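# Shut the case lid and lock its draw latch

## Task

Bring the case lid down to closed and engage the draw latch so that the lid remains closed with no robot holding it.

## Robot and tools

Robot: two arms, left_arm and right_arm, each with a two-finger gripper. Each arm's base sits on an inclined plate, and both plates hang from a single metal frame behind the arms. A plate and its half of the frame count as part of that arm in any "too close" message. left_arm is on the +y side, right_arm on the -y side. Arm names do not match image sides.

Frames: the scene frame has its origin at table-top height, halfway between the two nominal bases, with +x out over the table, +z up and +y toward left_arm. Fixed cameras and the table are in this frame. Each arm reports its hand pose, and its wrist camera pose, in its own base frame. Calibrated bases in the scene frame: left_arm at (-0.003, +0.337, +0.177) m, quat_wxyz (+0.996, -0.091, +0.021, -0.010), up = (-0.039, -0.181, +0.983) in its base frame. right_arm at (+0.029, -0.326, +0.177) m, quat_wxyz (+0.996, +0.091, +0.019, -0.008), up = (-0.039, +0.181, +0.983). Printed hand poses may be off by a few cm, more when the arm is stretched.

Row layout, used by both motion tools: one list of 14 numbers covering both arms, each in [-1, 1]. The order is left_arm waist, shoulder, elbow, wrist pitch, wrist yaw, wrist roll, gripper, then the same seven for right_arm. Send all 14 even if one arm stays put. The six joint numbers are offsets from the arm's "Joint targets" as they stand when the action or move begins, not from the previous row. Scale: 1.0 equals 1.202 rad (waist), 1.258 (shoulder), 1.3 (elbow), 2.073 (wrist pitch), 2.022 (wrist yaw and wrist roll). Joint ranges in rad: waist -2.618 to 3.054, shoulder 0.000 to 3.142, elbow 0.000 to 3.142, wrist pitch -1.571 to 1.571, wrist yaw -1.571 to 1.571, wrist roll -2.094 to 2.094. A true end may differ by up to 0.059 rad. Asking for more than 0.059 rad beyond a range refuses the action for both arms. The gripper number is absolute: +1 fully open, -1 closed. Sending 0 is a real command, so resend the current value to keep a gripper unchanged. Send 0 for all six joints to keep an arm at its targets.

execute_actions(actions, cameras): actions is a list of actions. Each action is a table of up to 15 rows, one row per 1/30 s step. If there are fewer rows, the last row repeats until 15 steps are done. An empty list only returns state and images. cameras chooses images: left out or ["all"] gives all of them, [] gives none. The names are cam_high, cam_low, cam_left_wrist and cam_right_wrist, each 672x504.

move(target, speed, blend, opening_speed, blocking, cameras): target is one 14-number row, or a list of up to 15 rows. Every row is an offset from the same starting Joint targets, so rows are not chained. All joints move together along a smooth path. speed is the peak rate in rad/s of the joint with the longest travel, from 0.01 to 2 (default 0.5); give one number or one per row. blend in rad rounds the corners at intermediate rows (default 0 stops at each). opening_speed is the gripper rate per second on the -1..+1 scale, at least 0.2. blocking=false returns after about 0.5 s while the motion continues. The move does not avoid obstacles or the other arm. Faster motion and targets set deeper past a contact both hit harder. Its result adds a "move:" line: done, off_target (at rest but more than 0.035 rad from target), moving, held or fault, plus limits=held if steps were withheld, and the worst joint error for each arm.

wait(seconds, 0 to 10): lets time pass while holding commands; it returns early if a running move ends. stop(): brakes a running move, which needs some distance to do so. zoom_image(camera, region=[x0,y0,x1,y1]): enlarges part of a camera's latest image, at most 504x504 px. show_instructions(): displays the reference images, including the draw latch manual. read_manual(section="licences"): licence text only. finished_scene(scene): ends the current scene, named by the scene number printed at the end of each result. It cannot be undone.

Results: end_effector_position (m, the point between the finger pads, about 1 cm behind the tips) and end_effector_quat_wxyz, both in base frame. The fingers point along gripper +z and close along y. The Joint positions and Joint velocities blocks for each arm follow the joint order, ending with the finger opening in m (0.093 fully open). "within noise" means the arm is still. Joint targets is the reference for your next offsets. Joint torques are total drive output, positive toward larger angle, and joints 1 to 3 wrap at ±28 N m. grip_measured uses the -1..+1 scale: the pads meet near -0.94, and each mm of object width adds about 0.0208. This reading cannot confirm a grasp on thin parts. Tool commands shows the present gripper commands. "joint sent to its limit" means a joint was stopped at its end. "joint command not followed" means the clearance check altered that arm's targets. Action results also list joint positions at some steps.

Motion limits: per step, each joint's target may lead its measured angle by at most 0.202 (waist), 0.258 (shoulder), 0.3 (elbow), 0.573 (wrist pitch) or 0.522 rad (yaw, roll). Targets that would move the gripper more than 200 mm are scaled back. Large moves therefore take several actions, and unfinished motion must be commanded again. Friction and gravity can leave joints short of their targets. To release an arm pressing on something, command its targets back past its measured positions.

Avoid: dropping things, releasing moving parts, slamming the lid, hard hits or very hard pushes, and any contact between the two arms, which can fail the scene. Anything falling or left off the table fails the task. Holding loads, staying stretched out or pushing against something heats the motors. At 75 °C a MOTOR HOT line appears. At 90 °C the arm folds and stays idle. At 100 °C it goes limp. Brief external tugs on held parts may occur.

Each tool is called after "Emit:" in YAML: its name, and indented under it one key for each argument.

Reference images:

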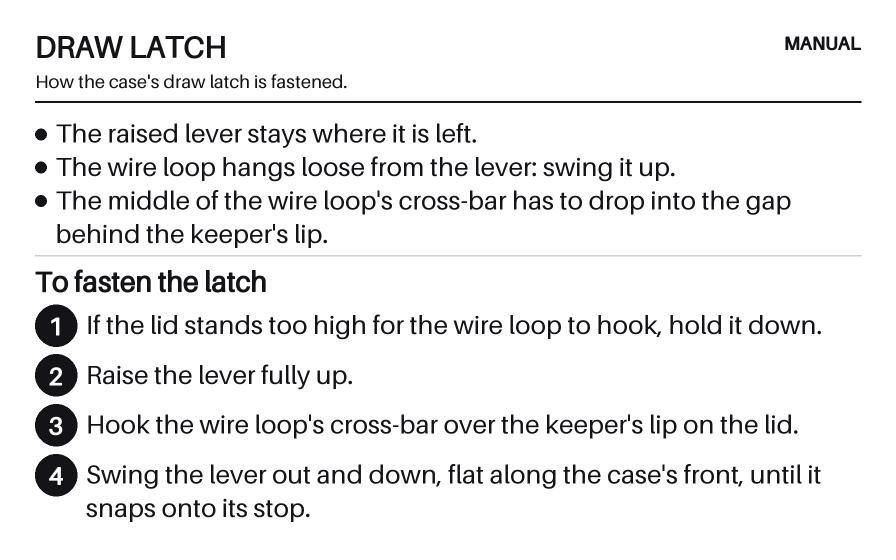

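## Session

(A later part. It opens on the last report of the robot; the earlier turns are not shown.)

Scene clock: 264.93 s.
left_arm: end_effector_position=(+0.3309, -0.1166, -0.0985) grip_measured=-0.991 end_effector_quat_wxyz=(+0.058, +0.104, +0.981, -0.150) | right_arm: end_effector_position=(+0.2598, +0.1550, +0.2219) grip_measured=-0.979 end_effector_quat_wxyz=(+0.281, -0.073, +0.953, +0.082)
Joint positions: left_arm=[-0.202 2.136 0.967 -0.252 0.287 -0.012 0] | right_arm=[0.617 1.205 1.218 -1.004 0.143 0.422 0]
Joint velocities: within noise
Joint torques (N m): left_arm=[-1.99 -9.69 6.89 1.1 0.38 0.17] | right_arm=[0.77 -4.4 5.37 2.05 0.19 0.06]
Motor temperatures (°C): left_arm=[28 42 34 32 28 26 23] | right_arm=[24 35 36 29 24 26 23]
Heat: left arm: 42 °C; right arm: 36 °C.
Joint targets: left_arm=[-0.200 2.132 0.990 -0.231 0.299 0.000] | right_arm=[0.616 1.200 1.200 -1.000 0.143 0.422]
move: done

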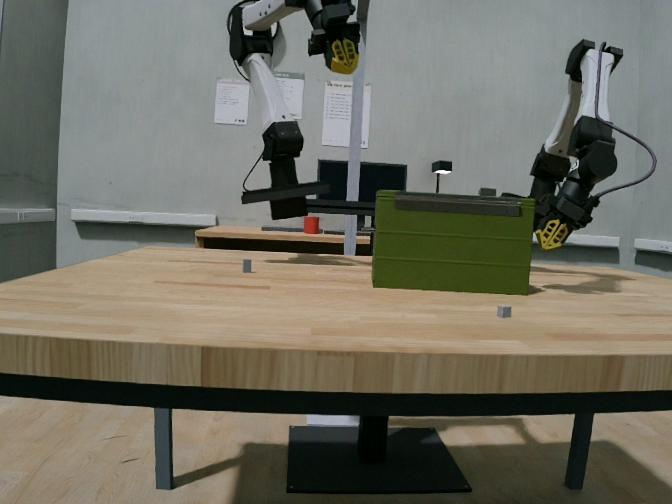

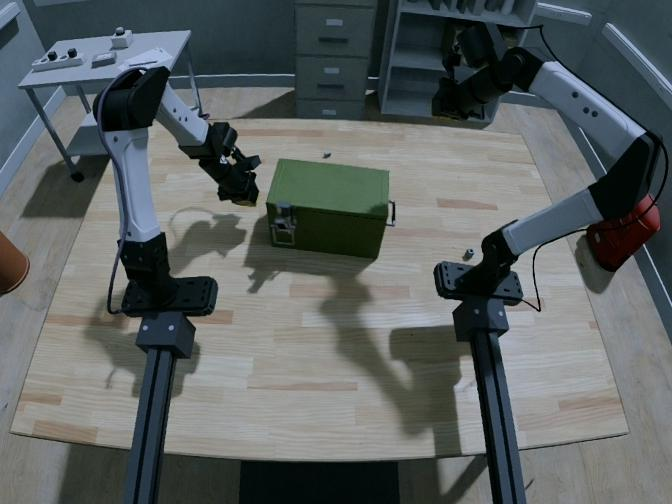

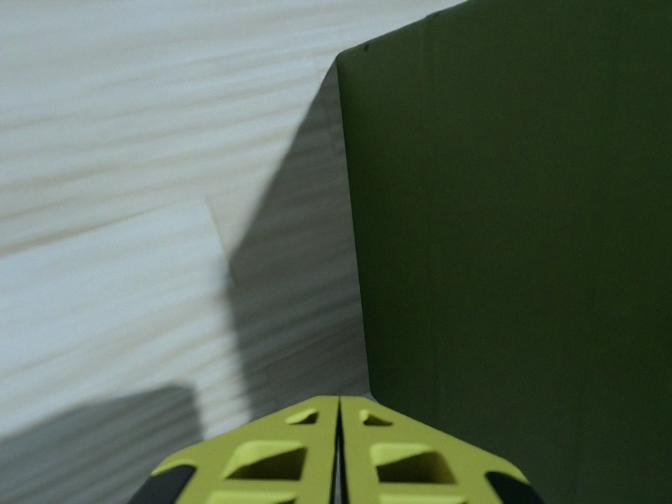

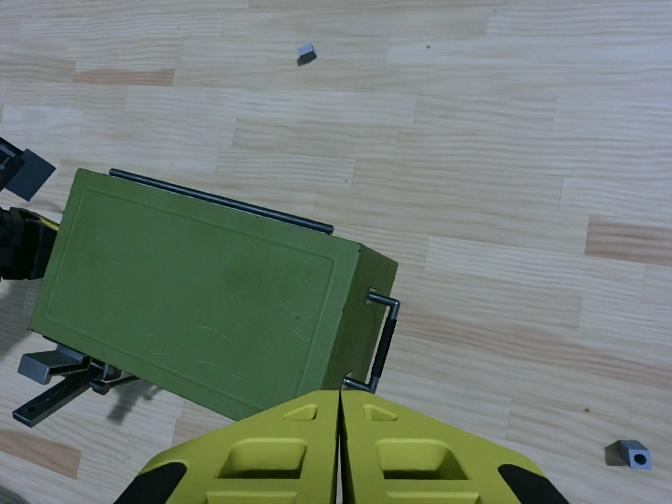

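Emit:
move:
  target:
    - [0,-0.5421,0.0077,-0.3227,-0.1479,0,-1,0,0,0,0,0,0,-1]
    - [-0.5824,-0.4467,-0.05,-0.289,-0.3521,-0.3363,-1,0,0,0,0,0,0,-1]
  speed: 0.6
  blend: 0.1
  cameras: ["cam_low"]

Emit:
move:
  target: [-0.504,0.097,-0.0577,0.0349,-0.2042,-0.3348,-1,0,0,0,0,0,0,-1]
  speed: 0.5

Scene clock: 291.37 s.
left_arm: end_effector_position=(+0.2213, -0.1712, +0.0544) grip_measured=-0.991 end_effector_quat_wxyz=(+0.173, +0.103, +0.973, +0.110) | right_arm: end_effector_position=(+0.2599, +0.1551, +0.2220) grip_measured=-0.979 end_effector_quat_wxyz=(+0.282, -0.073, +0.953, +0.082)
Joint positions: left_arm=[-0.897 1.561 0.934 -0.853 -0.403 -0.668 0] | right_arm=[0.617 1.205 1.218 -1.004 0.143 0.422 0]
Joint velocities: within noise
Joint torques (N m): left_arm=[-1.68 -4.44 6.12 1.23 -0.27 -0.1] | right_arm=[0.76 -4.4 5.37 2.04 0.19 0.06]
Motor temperatures (°C): left_arm=[28 41 35 31 27 26 23] | right_arm=[24 34 36 30 24 26 23]
Heat: left arm: 41 °C; right arm: 36 °C.
Joint targets: left_arm=[-0.900 1.570 0.925 -0.830 -0.413 -0.680] | right_arm=[0.616 1.200 1.200 -1.000 0.143 0.422]
move: done
Images, in order (width x height): cam_low 672x504.

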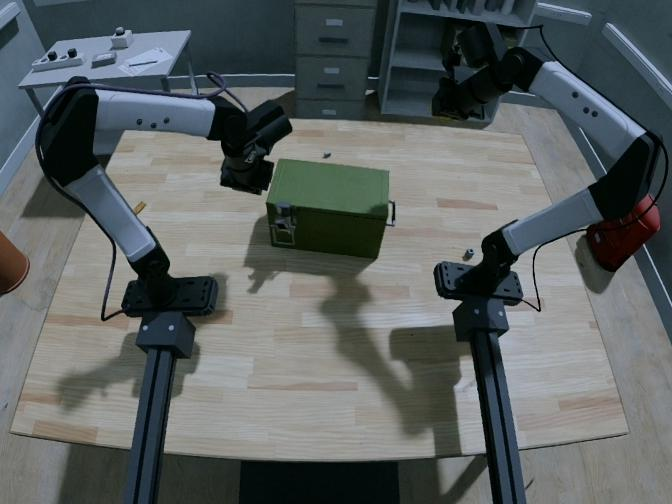

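Scene clock: 293.50 s.
left_arm: end_effector_position=(+0.1391, -0.2454, +0.0474) grip_measured=-0.991 end_effector_quat_wxyz=(+0.389, +0.079, +0.915, +0.072) | right_arm: end_effector_position=(+0.2599, +0.1551, +0.2220) grip_measured=-0.979 end_effector_quat_wxyz=(+0.282, -0.073, +0.953, +0.082)
Joint positions: left_arm=[-1.504 1.682 0.859 -0.778 -0.814 -1.345 0] | right_arm=[0.617 1.205 1.218 -1.004 0.143 0.422 0]
Joint velocities: within noise
Joint torques (N m): left_arm=[-1.07 -4.6 5.71 0.99 -0.55 -0.1] | right_arm=[0.77 -4.4 5.37 2.05 0.19 0.06]
Motor temperatures (°C): left_arm=[28 41 35 31 27 26 23] | right_arm=[24 34 36 30 24 26 23]
Heat: left arm: 41 °C; right arm: 36 °C.
Joint targets: left_arm=[-1.506 1.692 0.850 -0.758 -0.826 -1.357] | right_arm=[0.616 1.200 1.200 -1.000 0.143 0.422]
move: done

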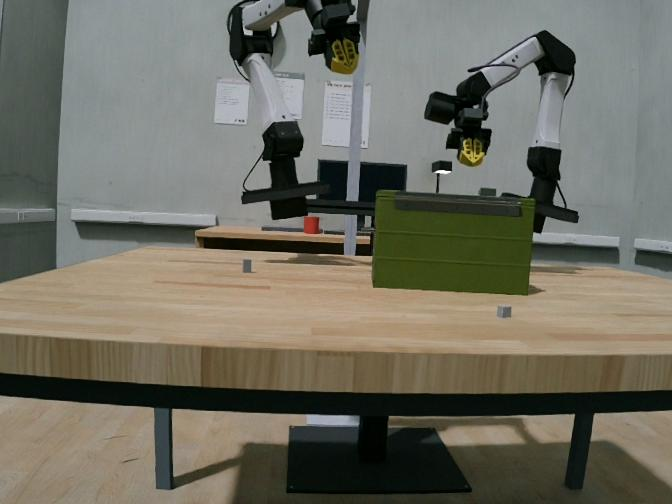

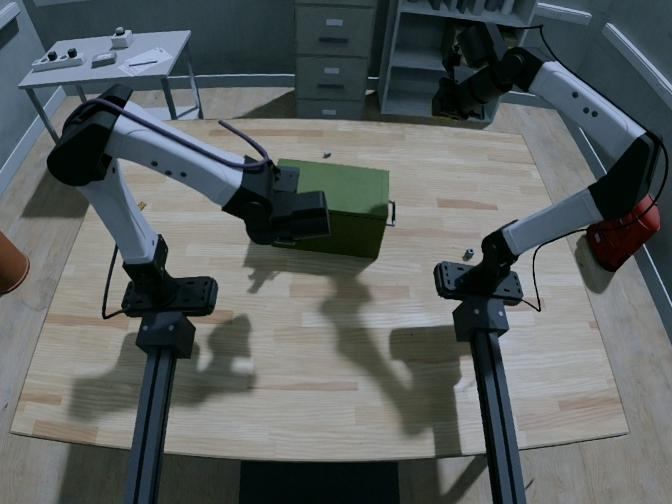

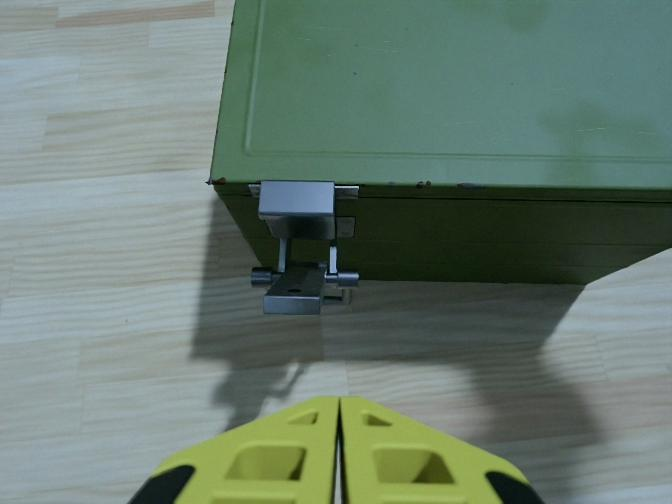

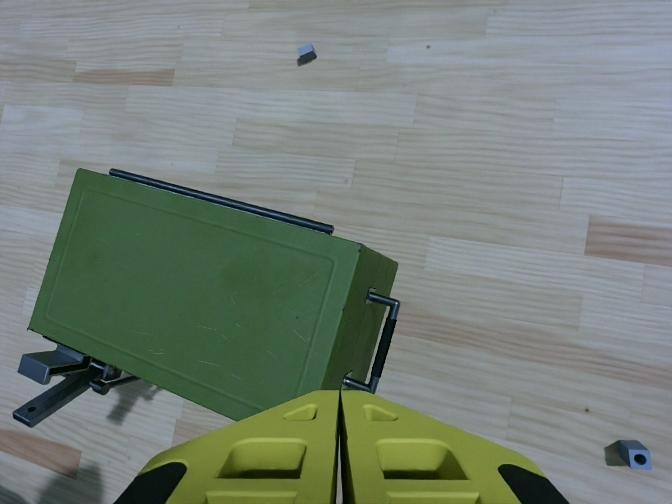

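Emit:
zoom_image:
  camera: "cam_left_wrist"
  region: [200, 160, 400, 330]

Scaled by 2.520 from the camera's 672x504 image, which has a finer 960x720 frame.

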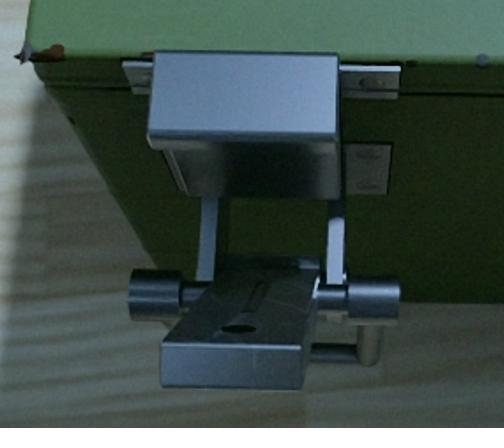

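Emit:
move:
  target:
    - [0,0,0,0,0,0,-1,0.3195,0.2385,-0.0231,0.193,0,-0.1592,-1]
    - [0,0,0,0,0,0,-1,0.3962,0.6008,-0.0235,0.2891,-0.0021,-0.2087,-1]
  speed: 0.5
  blend: 0.1

Emit:
zoom_image:
  camera: "cam_right_wrist"
  region: [0, 150, 336, 400]

Scene clock: 331.73 s.
left_arm: end_effector_position=(+0.1392, -0.2455, +0.0475) grip_measured=-0.991 end_effector_quat_wxyz=(+0.390, +0.078, +0.915, +0.071) | right_arm: end_effector_position=(+0.2202, +0.3686, +0.0108) grip_measured=-0.979 end_effector_quat_wxyz=(+0.205, -0.489, +0.846, +0.043)
Joint positions: left_arm=[-1.504 1.682 0.859 -0.778 -0.814 -1.346 0] | right_arm=[1.088 1.947 1.182 -0.407 0.144 0.011 0]
Joint velocities: within noise
Joint torques (N m): left_arm=[-1.09 -4.57 5.78 0.98 -0.54 -0.11] | right_arm=[1.65 -9.62 5.6 1.87 0.16 0]
Motor temperatures (°C): left_arm=[27 37 34 31 27 26 23] | right_arm=[24 34 37 31 24 26 23]
Heat: left arm: 37 °C; right arm: 37 °C.
Joint targets: left_arm=[-1.506 1.692 0.850 -0.758 -0.826 -1.357] | right_arm=[1.092 1.956 1.169 -0.401 0.139 0.000]
move: done

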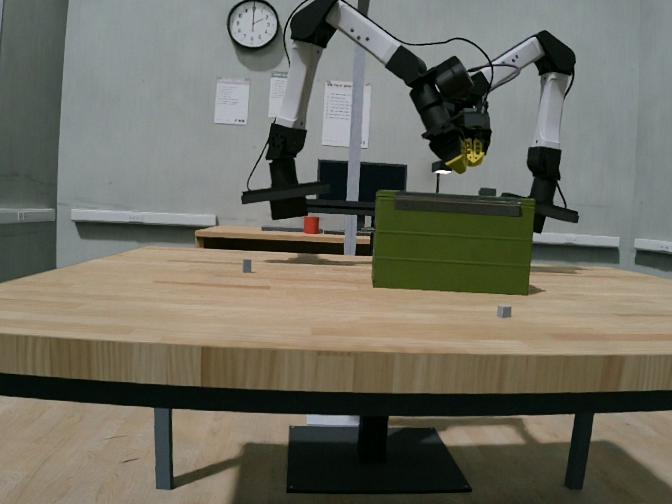

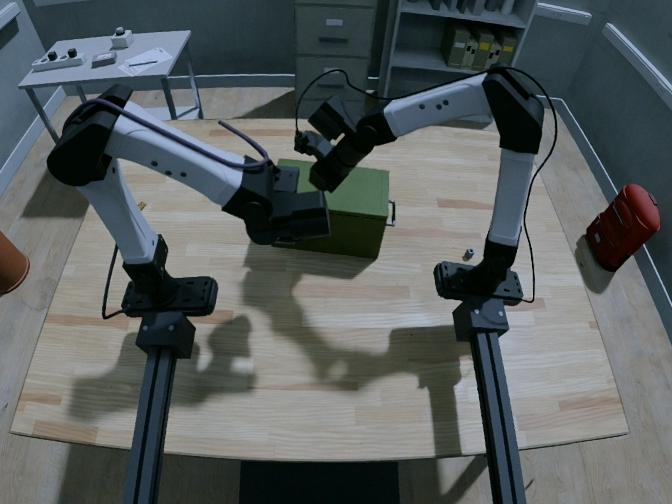

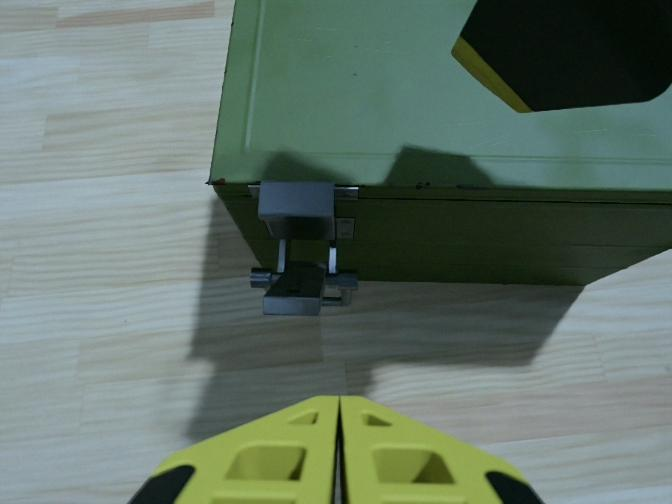

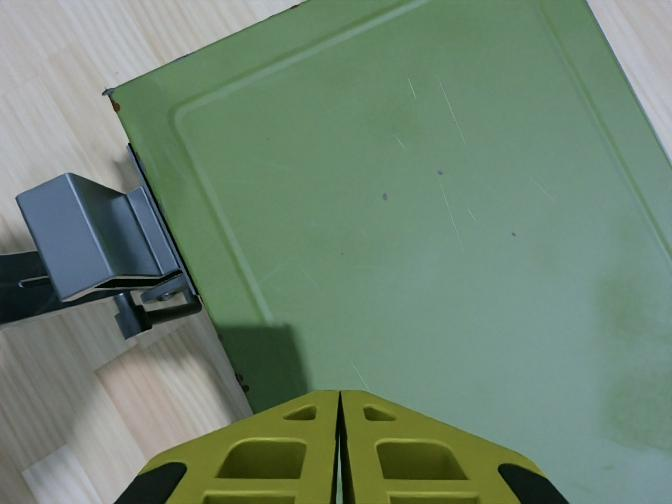

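Scaled by 1.500 from the camera's 672x504 image, which has a finer 960x720 frame.

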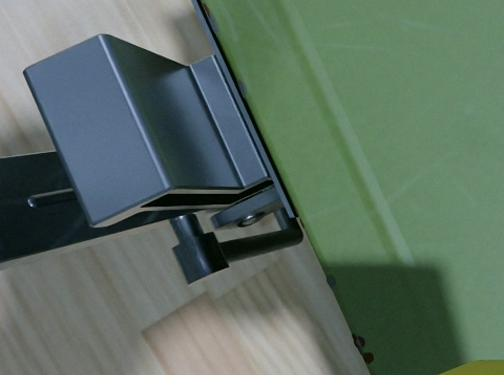

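Emit:
zoom_image:
  camera: "cam_right_wrist"
  region: [0, 140, 220, 350]

Scaled by 2.291 from the camera's 672x504 image, which has a finer 960x720 frame.

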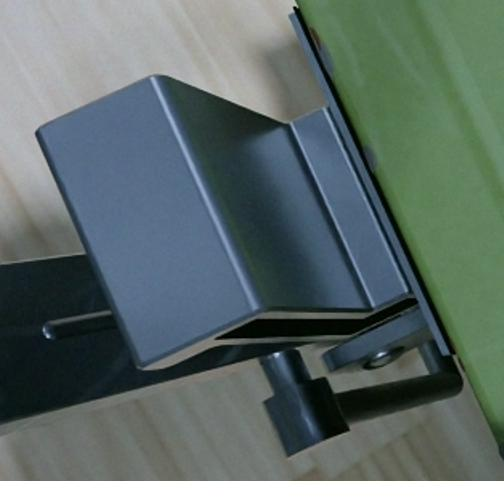

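Emit:
move:
  target: [0,0,0,0,0,0,-1,-0.0033,0.017,-0.0193,0.0226,-0.0007,0,-1]
  speed: 0.15
  cameras: ["cam_high","cam_right_wrist"]

Emit:
zoom_image:
  camera: "cam_high"
  region: [380, 120, 560, 255]

Scene clock: 372.50 s.
left_arm: end_effector_position=(+0.1392, -0.2456, +0.0475) grip_measured=-0.991 end_effector_quat_wxyz=(+0.390, +0.078, +0.915, +0.071) | right_arm: end_effector_position=(+0.2209, +0.3699, +0.0028) grip_measured=-0.979 end_effector_quat_wxyz=(+0.210, -0.489, +0.846, +0.046)
Joint positions: left_arm=[-1.504 1.682 0.859 -0.777 -0.814 -1.346 0] | right_arm=[1.088 1.961 1.161 -0.36 0.144 0.01 0]
Joint velocities: within noise
Joint torques (N m): left_arm=[-1.09 -4.62 5.72 0.99 -0.54 -0.1] | right_arm=[1.33 -9.03 5.23 1.89 0.14 -0.01]
Motor temperatures (°C): left_arm=[27 35 34 31 27 26 24] | right_arm=[24 37 38 32 24 26 23]
Heat: left arm: 35 °C; right arm: 38 °C.
Joint targets: left_arm=[-1.506 1.692 0.850 -0.758 -0.826 -1.357] | right_arm=[1.088 1.977 1.144 -0.354 0.137 0.000]
move: done
Images, in order (width x height): cam_high 672x504, cam_right_wrist 672x504.

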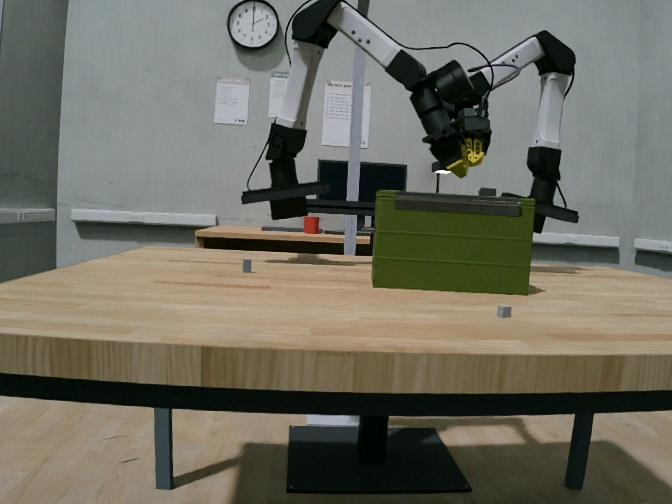

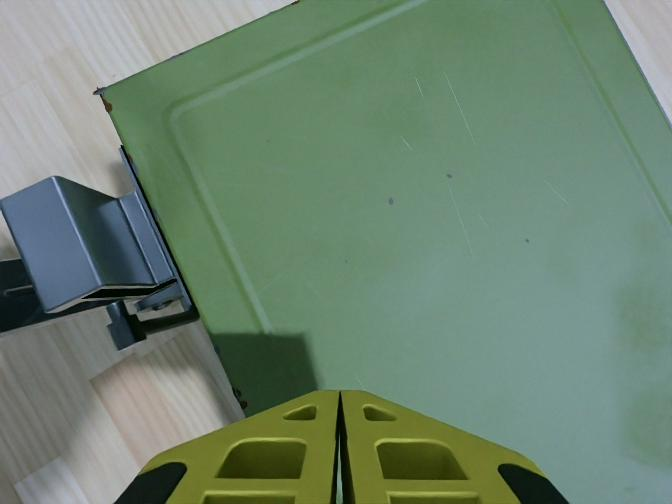

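Scaled by 2.800 from the camera's 672x504 image, which has a finer 960x720 frame.

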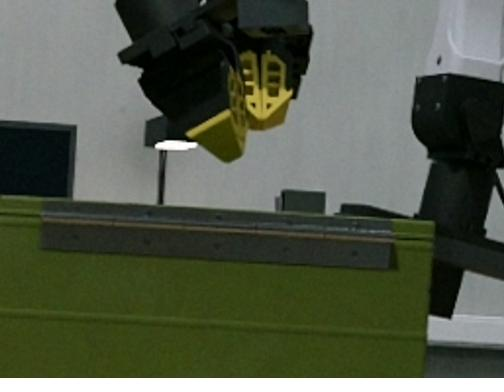

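Emit:
move:
  target: [0,0,0,0,0,0,-1,-0.0033,0.017,-0.0193,0.0226,-0.0007,0,-1]
  speed: 0.12
  cameras: ["cam_high"]

Emit:
zoom_image:
  camera: "cam_high"
  region: [380, 120, 560, 255]

Scene clock: 377.33 s.
left_arm: end_effector_position=(+0.1392, -0.2456, +0.0475) grip_measured=-0.991 end_effector_quat_wxyz=(+0.390, +0.078, +0.915, +0.071) | right_arm: end_effector_position=(+0.2204, +0.3689, -0.0090) grip_measured=-0.979 end_effector_quat_wxyz=(+0.210, -0.489, +0.845, +0.046)
Joint positions: left_arm=[-1.504 1.682 0.859 -0.777 -0.814 -1.346 0] | right_arm=[1.088 1.982 1.136 -0.313 0.144 0.01 0]
Joint velocities: within noise
Joint torques (N m): left_arm=[-1.1 -4.62 5.78 0.99 -0.54 -0.09] | right_arm=[1.05 -9.05 5.11 1.87 0.12 -0.01]
Motor temperatures (°C): left_arm=[27 35 34 31 27 26 24] | right_arm=[24 37 37 32 24 26 23]
Heat: left arm: 35 °C; right arm: 37 °C.
Joint targets: left_arm=[-1.506 1.692 0.850 -0.758 -0.826 -1.357] | right_arm=[1.084 1.999 1.119 -0.307 0.136 0.000]
move: done
Images, in order (width x height): cam_high 672x504.

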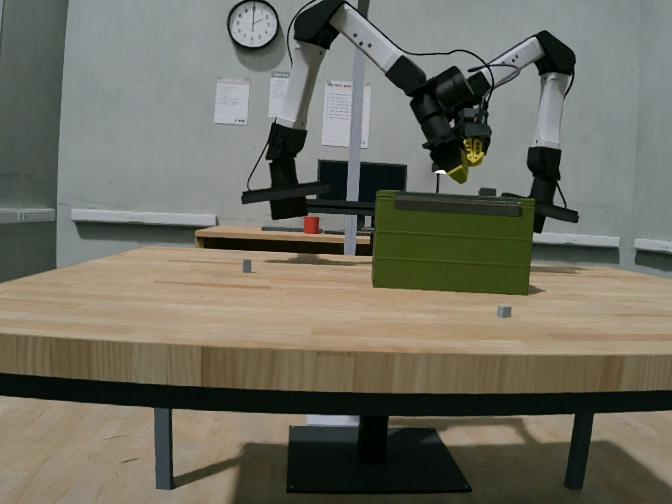

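Scaled by 2.800 from the camera's 672x504 image, which has a finer 960x720 frame.

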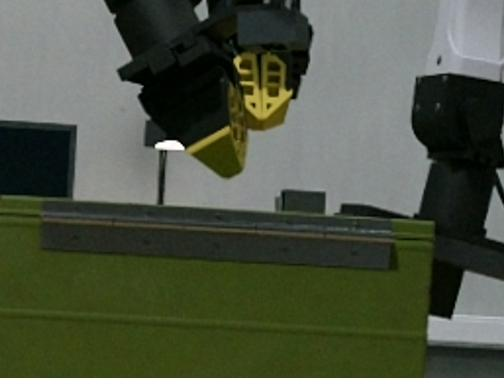

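Emit:
move:
  target: [0,0,0,0,0,0,-1,-0.0028,0.0141,-0.0161,0.0189,-0.0006,0,-1]
  speed: 0.1
  cameras: ["cam_high"]

Emit:
zoom_image:
  camera: "cam_high"
  region: [420, 150, 520, 225]

Scene clock: 383.93 s.
left_arm: end_effector_position=(+0.1392, -0.2457, +0.0475) grip_measured=-0.991 end_effector_quat_wxyz=(+0.390, +0.078, +0.915, +0.071) | right_arm: end_effector_position=(+0.2198, +0.3678, -0.0185) grip_measured=-0.979 end_effector_quat_wxyz=(+0.211, -0.489, +0.845, +0.047)
Joint positions: left_arm=[-1.504 1.682 0.859 -0.777 -0.814 -1.346 0] | right_arm=[1.088 2 1.115 -0.274 0.144 0.01 0]
Joint velocities: within noise
Joint torques (N m): left_arm=[-1.09 -4.63 5.76 0.99 -0.55 -0.1] | right_arm=[0.79 -9.09 5.01 1.88 0.11 -0.01]
Motor temperatures (°C): left_arm=[27 35 34 31 27 26 24] | right_arm=[24 37 37 32 24 26 23]
Heat: left arm: 35 °C; right arm: 37 °C.
Joint targets: left_arm=[-1.506 1.692 0.850 -0.758 -0.826 -1.357] | right_arm=[1.081 2.016 1.098 -0.268 0.135 0.000]
move: done
Images, in order (width x height): cam_high 672x504.

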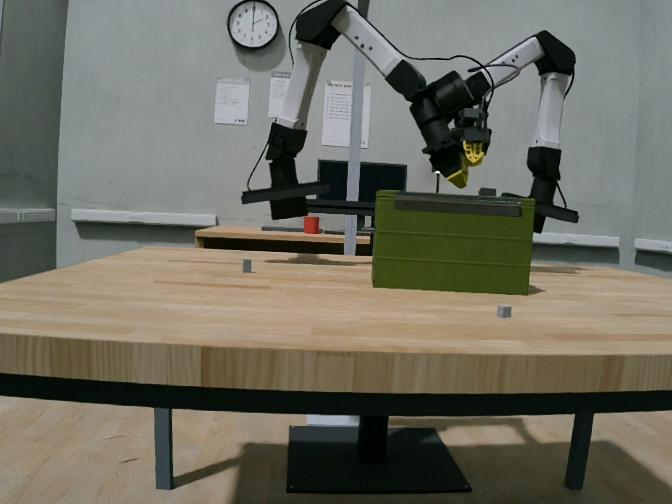

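Scaled by 5.040 from the camera's 672x504 image, which has a finer 960x720 frame.

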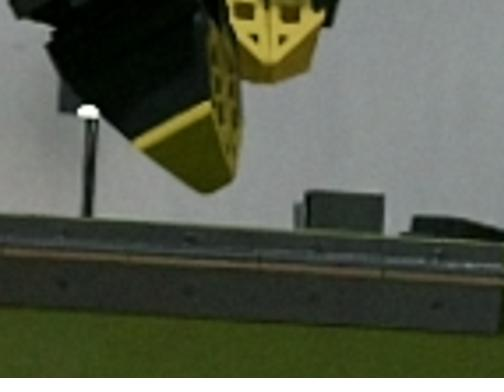

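Emit:
move:
  target: [0,0,0,0,0,0,-1,-0.0028,0.0141,-0.0161,0.0189,-0.0006,0,-1]
  speed: 0.08
  cameras: ["cam_high"]

Emit:
zoom_image:
  camera: "cam_high"
  region: [420, 150, 520, 225]

Scene clock: 387.80 s.
left_arm: end_effector_position=(+0.1392, -0.2457, +0.0475) grip_measured=-0.991 end_effector_quat_wxyz=(+0.390, +0.078, +0.915, +0.071) | right_arm: end_effector_position=(+0.2201, +0.3656, -0.0281) grip_measured=-0.979 end_effector_quat_wxyz=(+0.211, -0.488, +0.846, +0.046)
Joint positions: left_arm=[-1.504 1.682 0.859 -0.777 -0.814 -1.346 0] | right_arm=[1.085 2.017 1.094 -0.235 0.144 0.01 0]
Joint velocities: within noise
Joint torques (N m): left_arm=[-1.11 -4.59 5.75 0.98 -0.53 -0.09] | right_arm=[0.79 -9.1 4.9 1.88 0.1 -0.01]
Motor temperatures (°C): left_arm=[27 35 34 30 27 26 24] | right_arm=[24 37 37 32 24 26 23]
Heat: left arm: 35 °C; right arm: 37 °C.
Joint targets: left_arm=[-1.506 1.692 0.850 -0.758 -0.826 -1.357] | right_arm=[1.078 2.034 1.077 -0.229 0.134 0.000]
move: done
Images, in order (width x height): cam_high 672x504.

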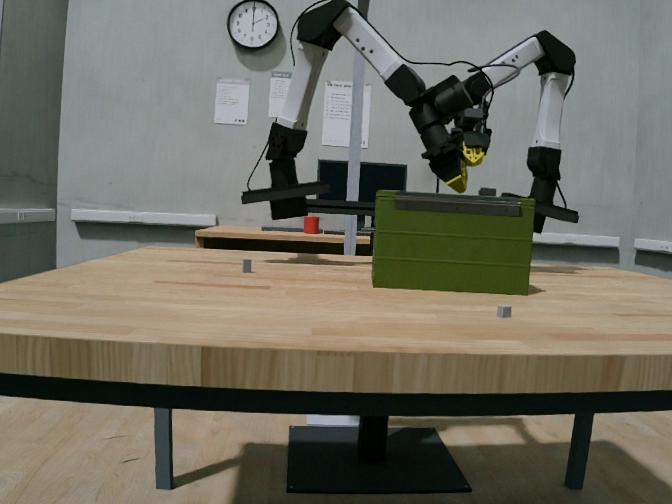

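Scaled by 5.040 from the camera's 672x504 image, which has a finer 960x720 frame.

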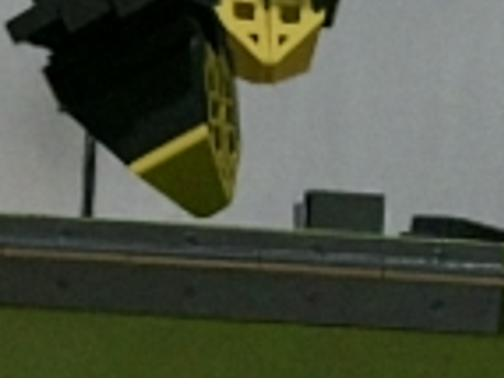

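Emit:
move:
  target: [0,0,0,0,0,0,-1,-0.0028,0.0141,-0.0161,0.0189,-0.0006,0,-1]
  speed: 0.08
  cameras: ["cam_high","cam_right_wrist","cam_left_wrist"]

Emit:
zoom_image:
  camera: "cam_high"
  region: [420, 150, 520, 225]

Scene clock: 391.60 s.
left_arm: end_effector_position=(+0.1392, -0.2457, +0.0475) grip_measured=-0.991 end_effector_quat_wxyz=(+0.390, +0.078, +0.915, +0.071) | right_arm: end_effector_position=(+0.2196, +0.3642, -0.0342) grip_measured=-0.979 end_effector_quat_wxyz=(+0.212, -0.487, +0.846, +0.047)
Joint positions: left_arm=[-1.504 1.682 0.859 -0.777 -0.814 -1.346 0] | right_arm=[1.085 2.027 1.078 -0.208 0.144 0.01 0]
Joint velocities: within noise
Joint torques (N m): left_arm=[-1.11 -4.63 5.76 0.99 -0.55 -0.09] | right_arm=[0.53 -8.34 4.46 2.01 0.09 -0.01]
Motor temperatures (°C): left_arm=[27 35 34 30 27 26 24] | right_arm=[24 38 37 32 24 26 23]
Heat: left arm: 35 °C; right arm: 38 °C.
Joint targets: left_arm=[-1.506 1.692 0.850 -0.758 -0.826 -1.357] | right_arm=[1.074 2.052 1.056 -0.190 0.133 0.000]
move: done
Images, in order (width x height): cam_high 672x504, cam_left_wrist 672x504, cam_right_wrist 672x504.

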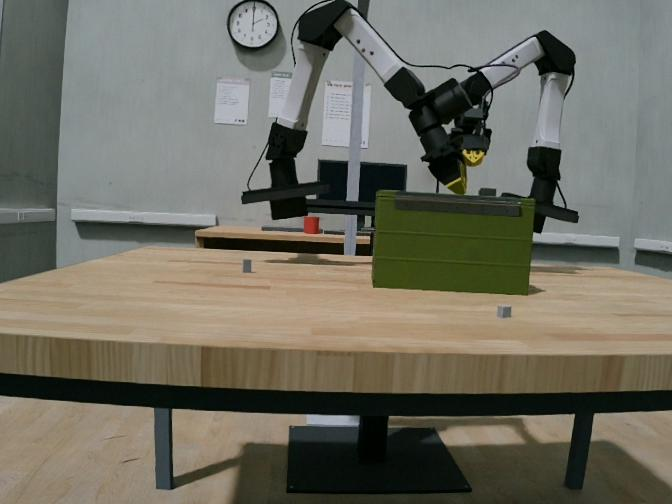

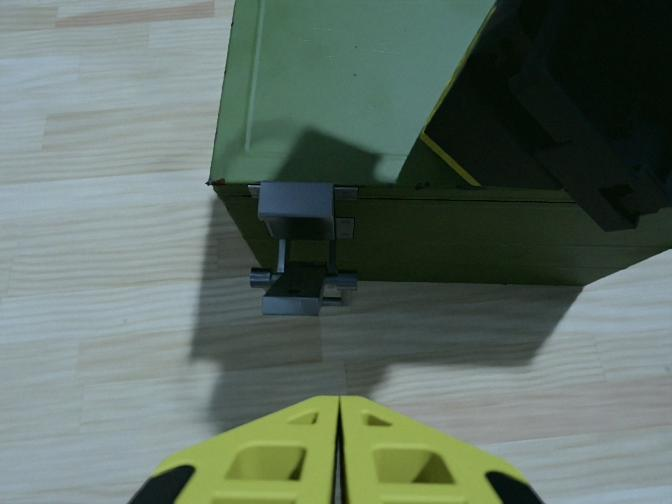

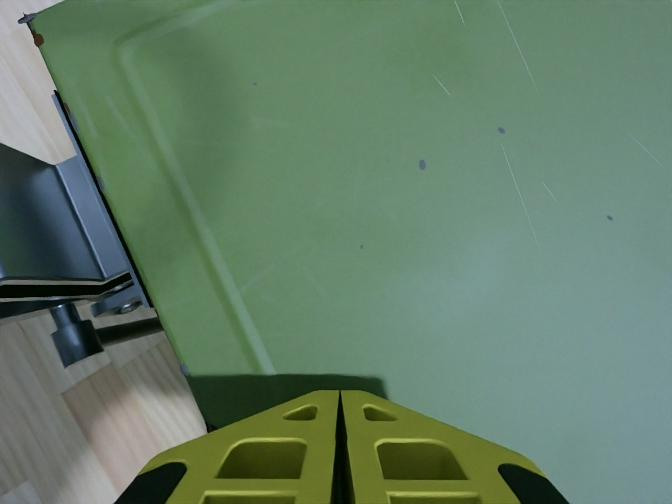

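Scaled by 5.040 from the camera's 672x504 image, which has a finer 960x720 frame.

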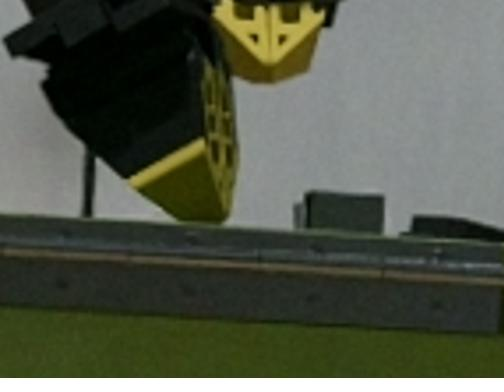

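Emit:
move:
  target:
    - [0,0,0,0,0,0,-1,-0.1032,-0.2401,-0.12,0.0917,-0.1647,-0.1434,-1]
    - [0,0,0,0,0,0,-1,-0.2022,-0.0764,-0.2334,0.2613,-0.3285,-0.283,-1]
  speed: 0.5
  blend: 0.05

Emit:
zoom_image:
  camera: "cam_right_wrist"
  region: [100, 0, 400, 225]

Scene clock: 433.43 s.
left_arm: end_effector_position=(+0.1392, -0.2457, +0.0475) grip_measured=-0.991 end_effector_quat_wxyz=(+0.390, +0.078, +0.915, +0.071) | right_arm: end_effector_position=(+0.2144, +0.3634, -0.0069) grip_measured=-0.979 end_effector_quat_wxyz=(-0.312, +0.651, -0.630, -0.286)
Joint positions: left_arm=[-1.504 1.682 0.859 -0.777 -0.814 -1.346 0] | right_arm=[0.838 1.944 0.765 0.347 -0.521 -0.561 0]
Joint velocities: within noise
Joint torques (N m): left_arm=[-1.09 -4.56 5.74 0.99 -0.54 -0.1] | right_arm=[0.95 -8.29 4.45 2.21 -0.17 0]
Motor temperatures (°C): left_arm=[27 34 34 30 28 26 24] | right_arm=[24 37 36 34 24 26 23]
Heat: left arm: 34 °C; right arm: 37 °C.
Joint targets: left_arm=[-1.506 1.692 0.850 -0.758 -0.826 -1.357] | right_arm=[0.831 1.956 0.753 0.352 -0.532 -0.572]
move: done

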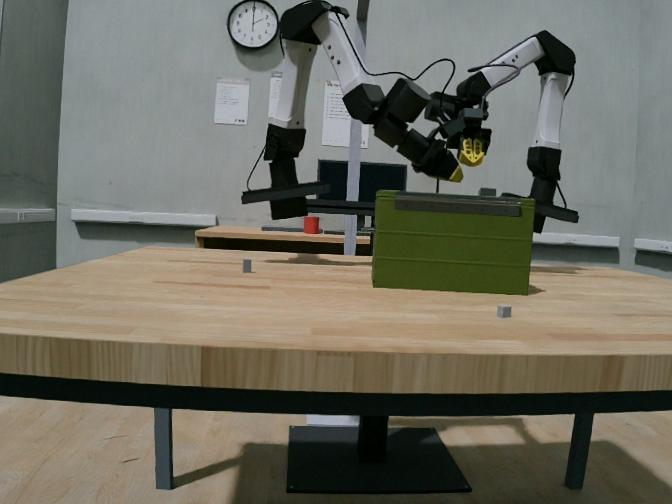

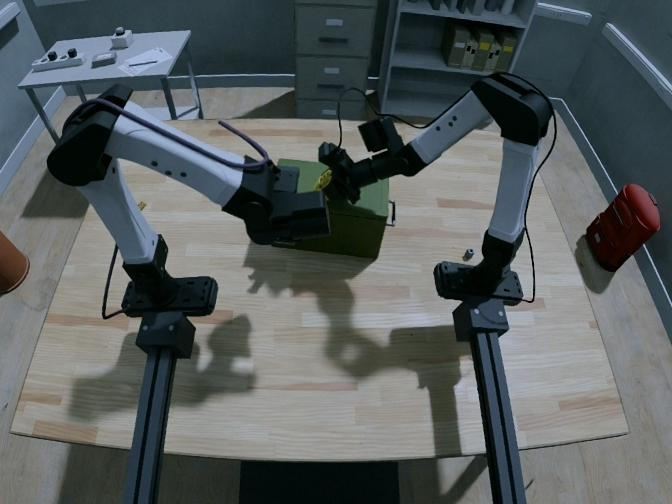

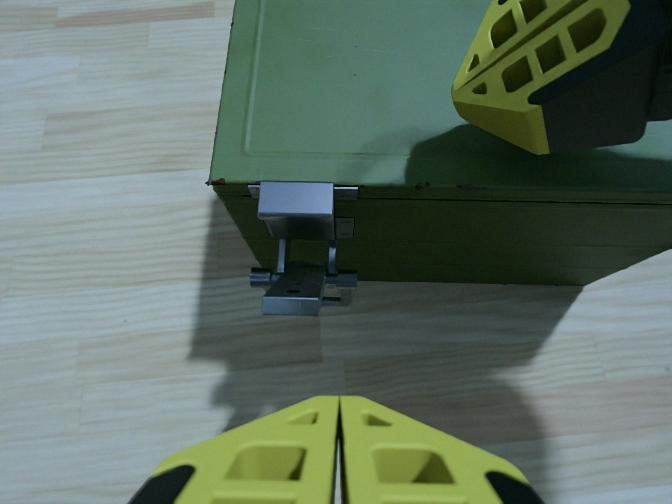

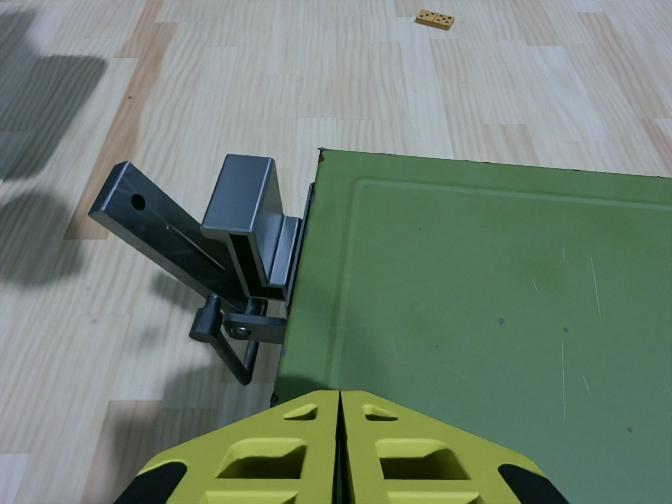

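Scaled by 1.680 from the camera's 672x504 image, which has a finer 960x720 frame.

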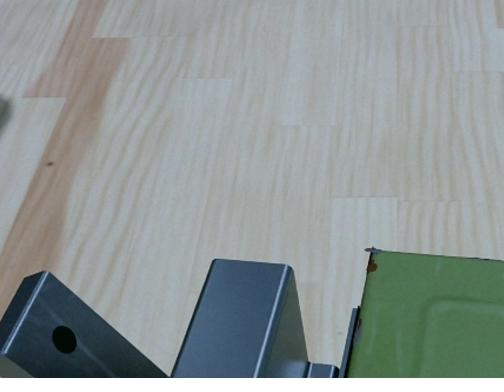

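Emit:
zoom_image:
  camera: "cam_right_wrist"
  region: [70, 130, 350, 400]

Scaled by 1.800 from the camera's 672x504 image, which has a finer 960x720 frame.

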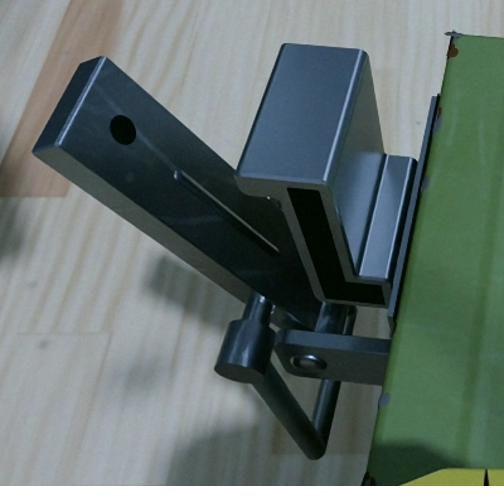

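Emit:
move:
  target: [0,0,0,0,0,0,-1,-0.0164,0.1161,-0.0223,0.0803,-0.0064,-0.0014,-1]
  speed: 0.08
  cameras: ["cam_high","cam_right_wrist"]

Emit:
zoom_image:
  camera: "cam_right_wrist"
  region: [0, 60, 336, 400]

Scene clock: 470.40 s.
left_arm: end_effector_position=(+0.1392, -0.2457, +0.0475) grip_measured=-0.991 end_effector_quat_wxyz=(+0.390, +0.078, +0.915, +0.071) | right_arm: end_effector_position=(+0.2175, +0.3629, -0.0361) grip_measured=-0.979 end_effector_quat_wxyz=(-0.324, +0.648, -0.621, -0.299)
Joint positions: left_arm=[-1.504 1.682 0.859 -0.777 -0.814 -1.346 0] | right_arm=[0.819 2.076 0.74 0.531 -0.557 -0.564 0]
Joint velocities: within noise
Joint torques (N m): left_arm=[-1.1 -4.62 5.75 0.99 -0.54 -0.1] | right_arm=[0.95 -7.42 3.48 2.06 -0.02 -0.02]
Motor temperatures (°C): left_arm=[27 34 34 30 28 26 24] | right_arm=[24 37 37 35 24 26 23]
Heat: left arm: 34 °C; right arm: 37 °C.
Joint targets: left_arm=[-1.506 1.692 0.850 -0.758 -0.826 -1.357] | right_arm=[0.811 2.102 0.724 0.518 -0.545 -0.575]
move: done
Images, in order (width x height): cam_high 672x504, cam_right_wrist 672x504.

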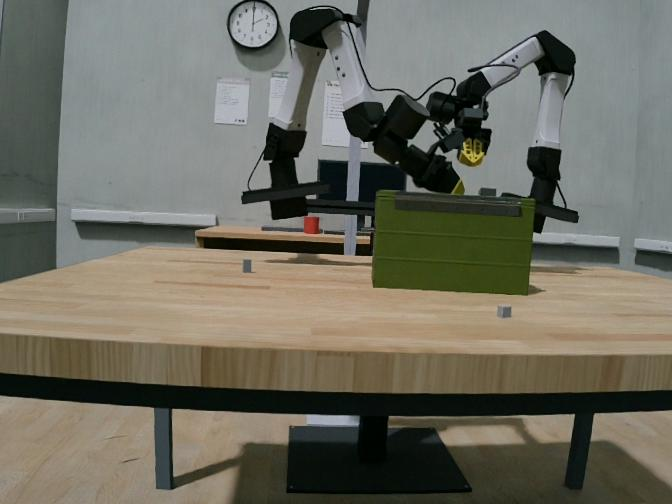

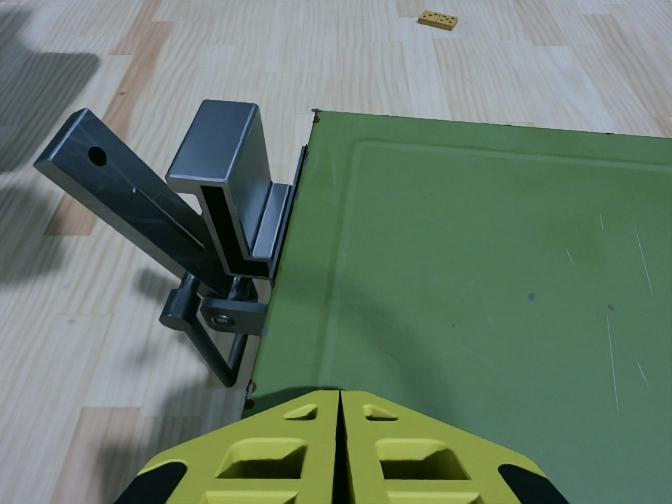

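Scaled by 1.482 from the camera's 672x504 image, which has a finer 960x720 frame.

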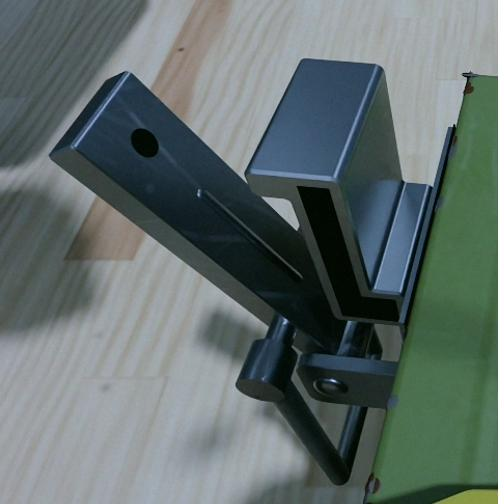

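Emit:
move:
  target: [0,0,0,0,0,0,-1,0,0.0477,0,0.0289,0,0,-1]
  speed: 0.08
  cameras: ["cam_left_wrist","cam_right_wrist"]

Emit:
zoom_image:
  camera: "cam_right_wrist"
  region: [20, 70, 300, 400]

Scene clock: 474.60 s.
left_arm: end_effector_position=(+0.1392, -0.2457, +0.0475) grip_measured=-0.991 end_effector_quat_wxyz=(+0.390, +0.078, +0.915, +0.071) | right_arm: end_effector_position=(+0.2194, +0.3690, -0.0383) grip_measured=-0.979 end_effector_quat_wxyz=(-0.343, +0.648, -0.605, -0.310)
Joint positions: left_arm=[-1.504 1.682 0.859 -0.777 -0.814 -1.346 0] | right_arm=[0.816 2.122 0.74 0.626 -0.585 -0.564 0]
Joint velocities: within noise
Joint torques (N m): left_arm=[-1.06 -4.62 5.72 0.98 -0.54 -0.09] | right_arm=[1.2 -6.34 3.3 1.74 0.28 -0.02]
Motor temperatures (°C): left_arm=[27 34 34 30 28 26 24] | right_arm=[24 37 36 35 24 26 23]
Heat: left arm: 34 °C; right arm: 37 °C.
Joint targets: left_arm=[-1.506 1.692 0.850 -0.758 -0.826 -1.357] | right_arm=[0.811 2.161 0.724 0.578 -0.545 -0.575]
move: off_target (right_arm); right_arm: the wrist pitch is farthest, 0.048 rad from its target
Images, in order (width x height): cam_left_wrist 672x504, cam_right_wrist 672x504.

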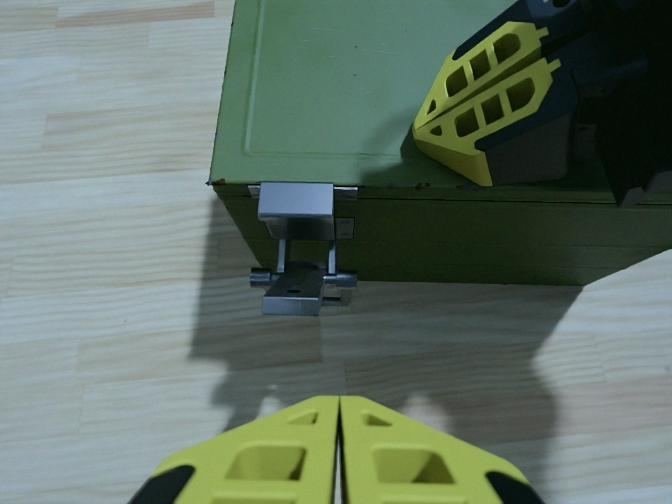

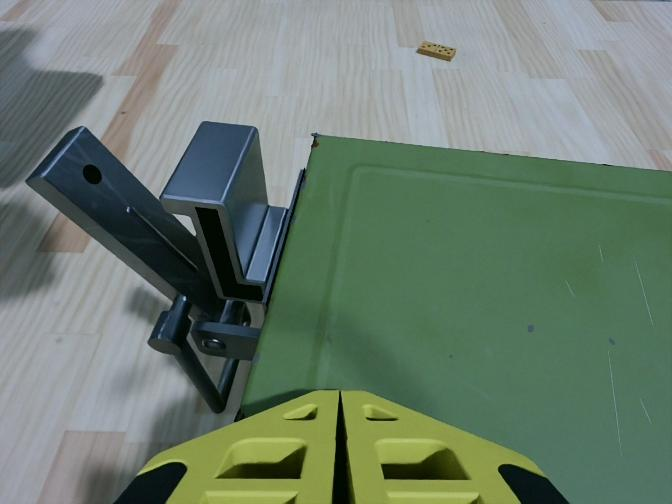

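Scaled by 1.527 from the camera's 672x504 image, which has a finer 960x720 frame.

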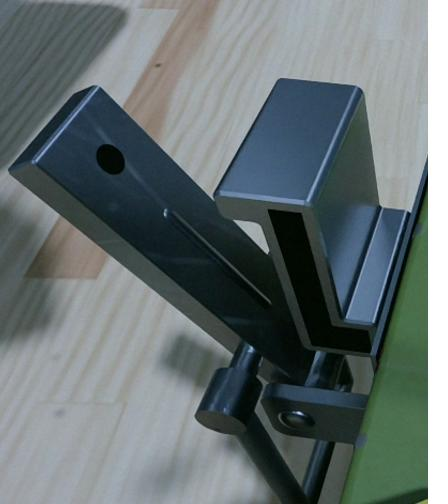

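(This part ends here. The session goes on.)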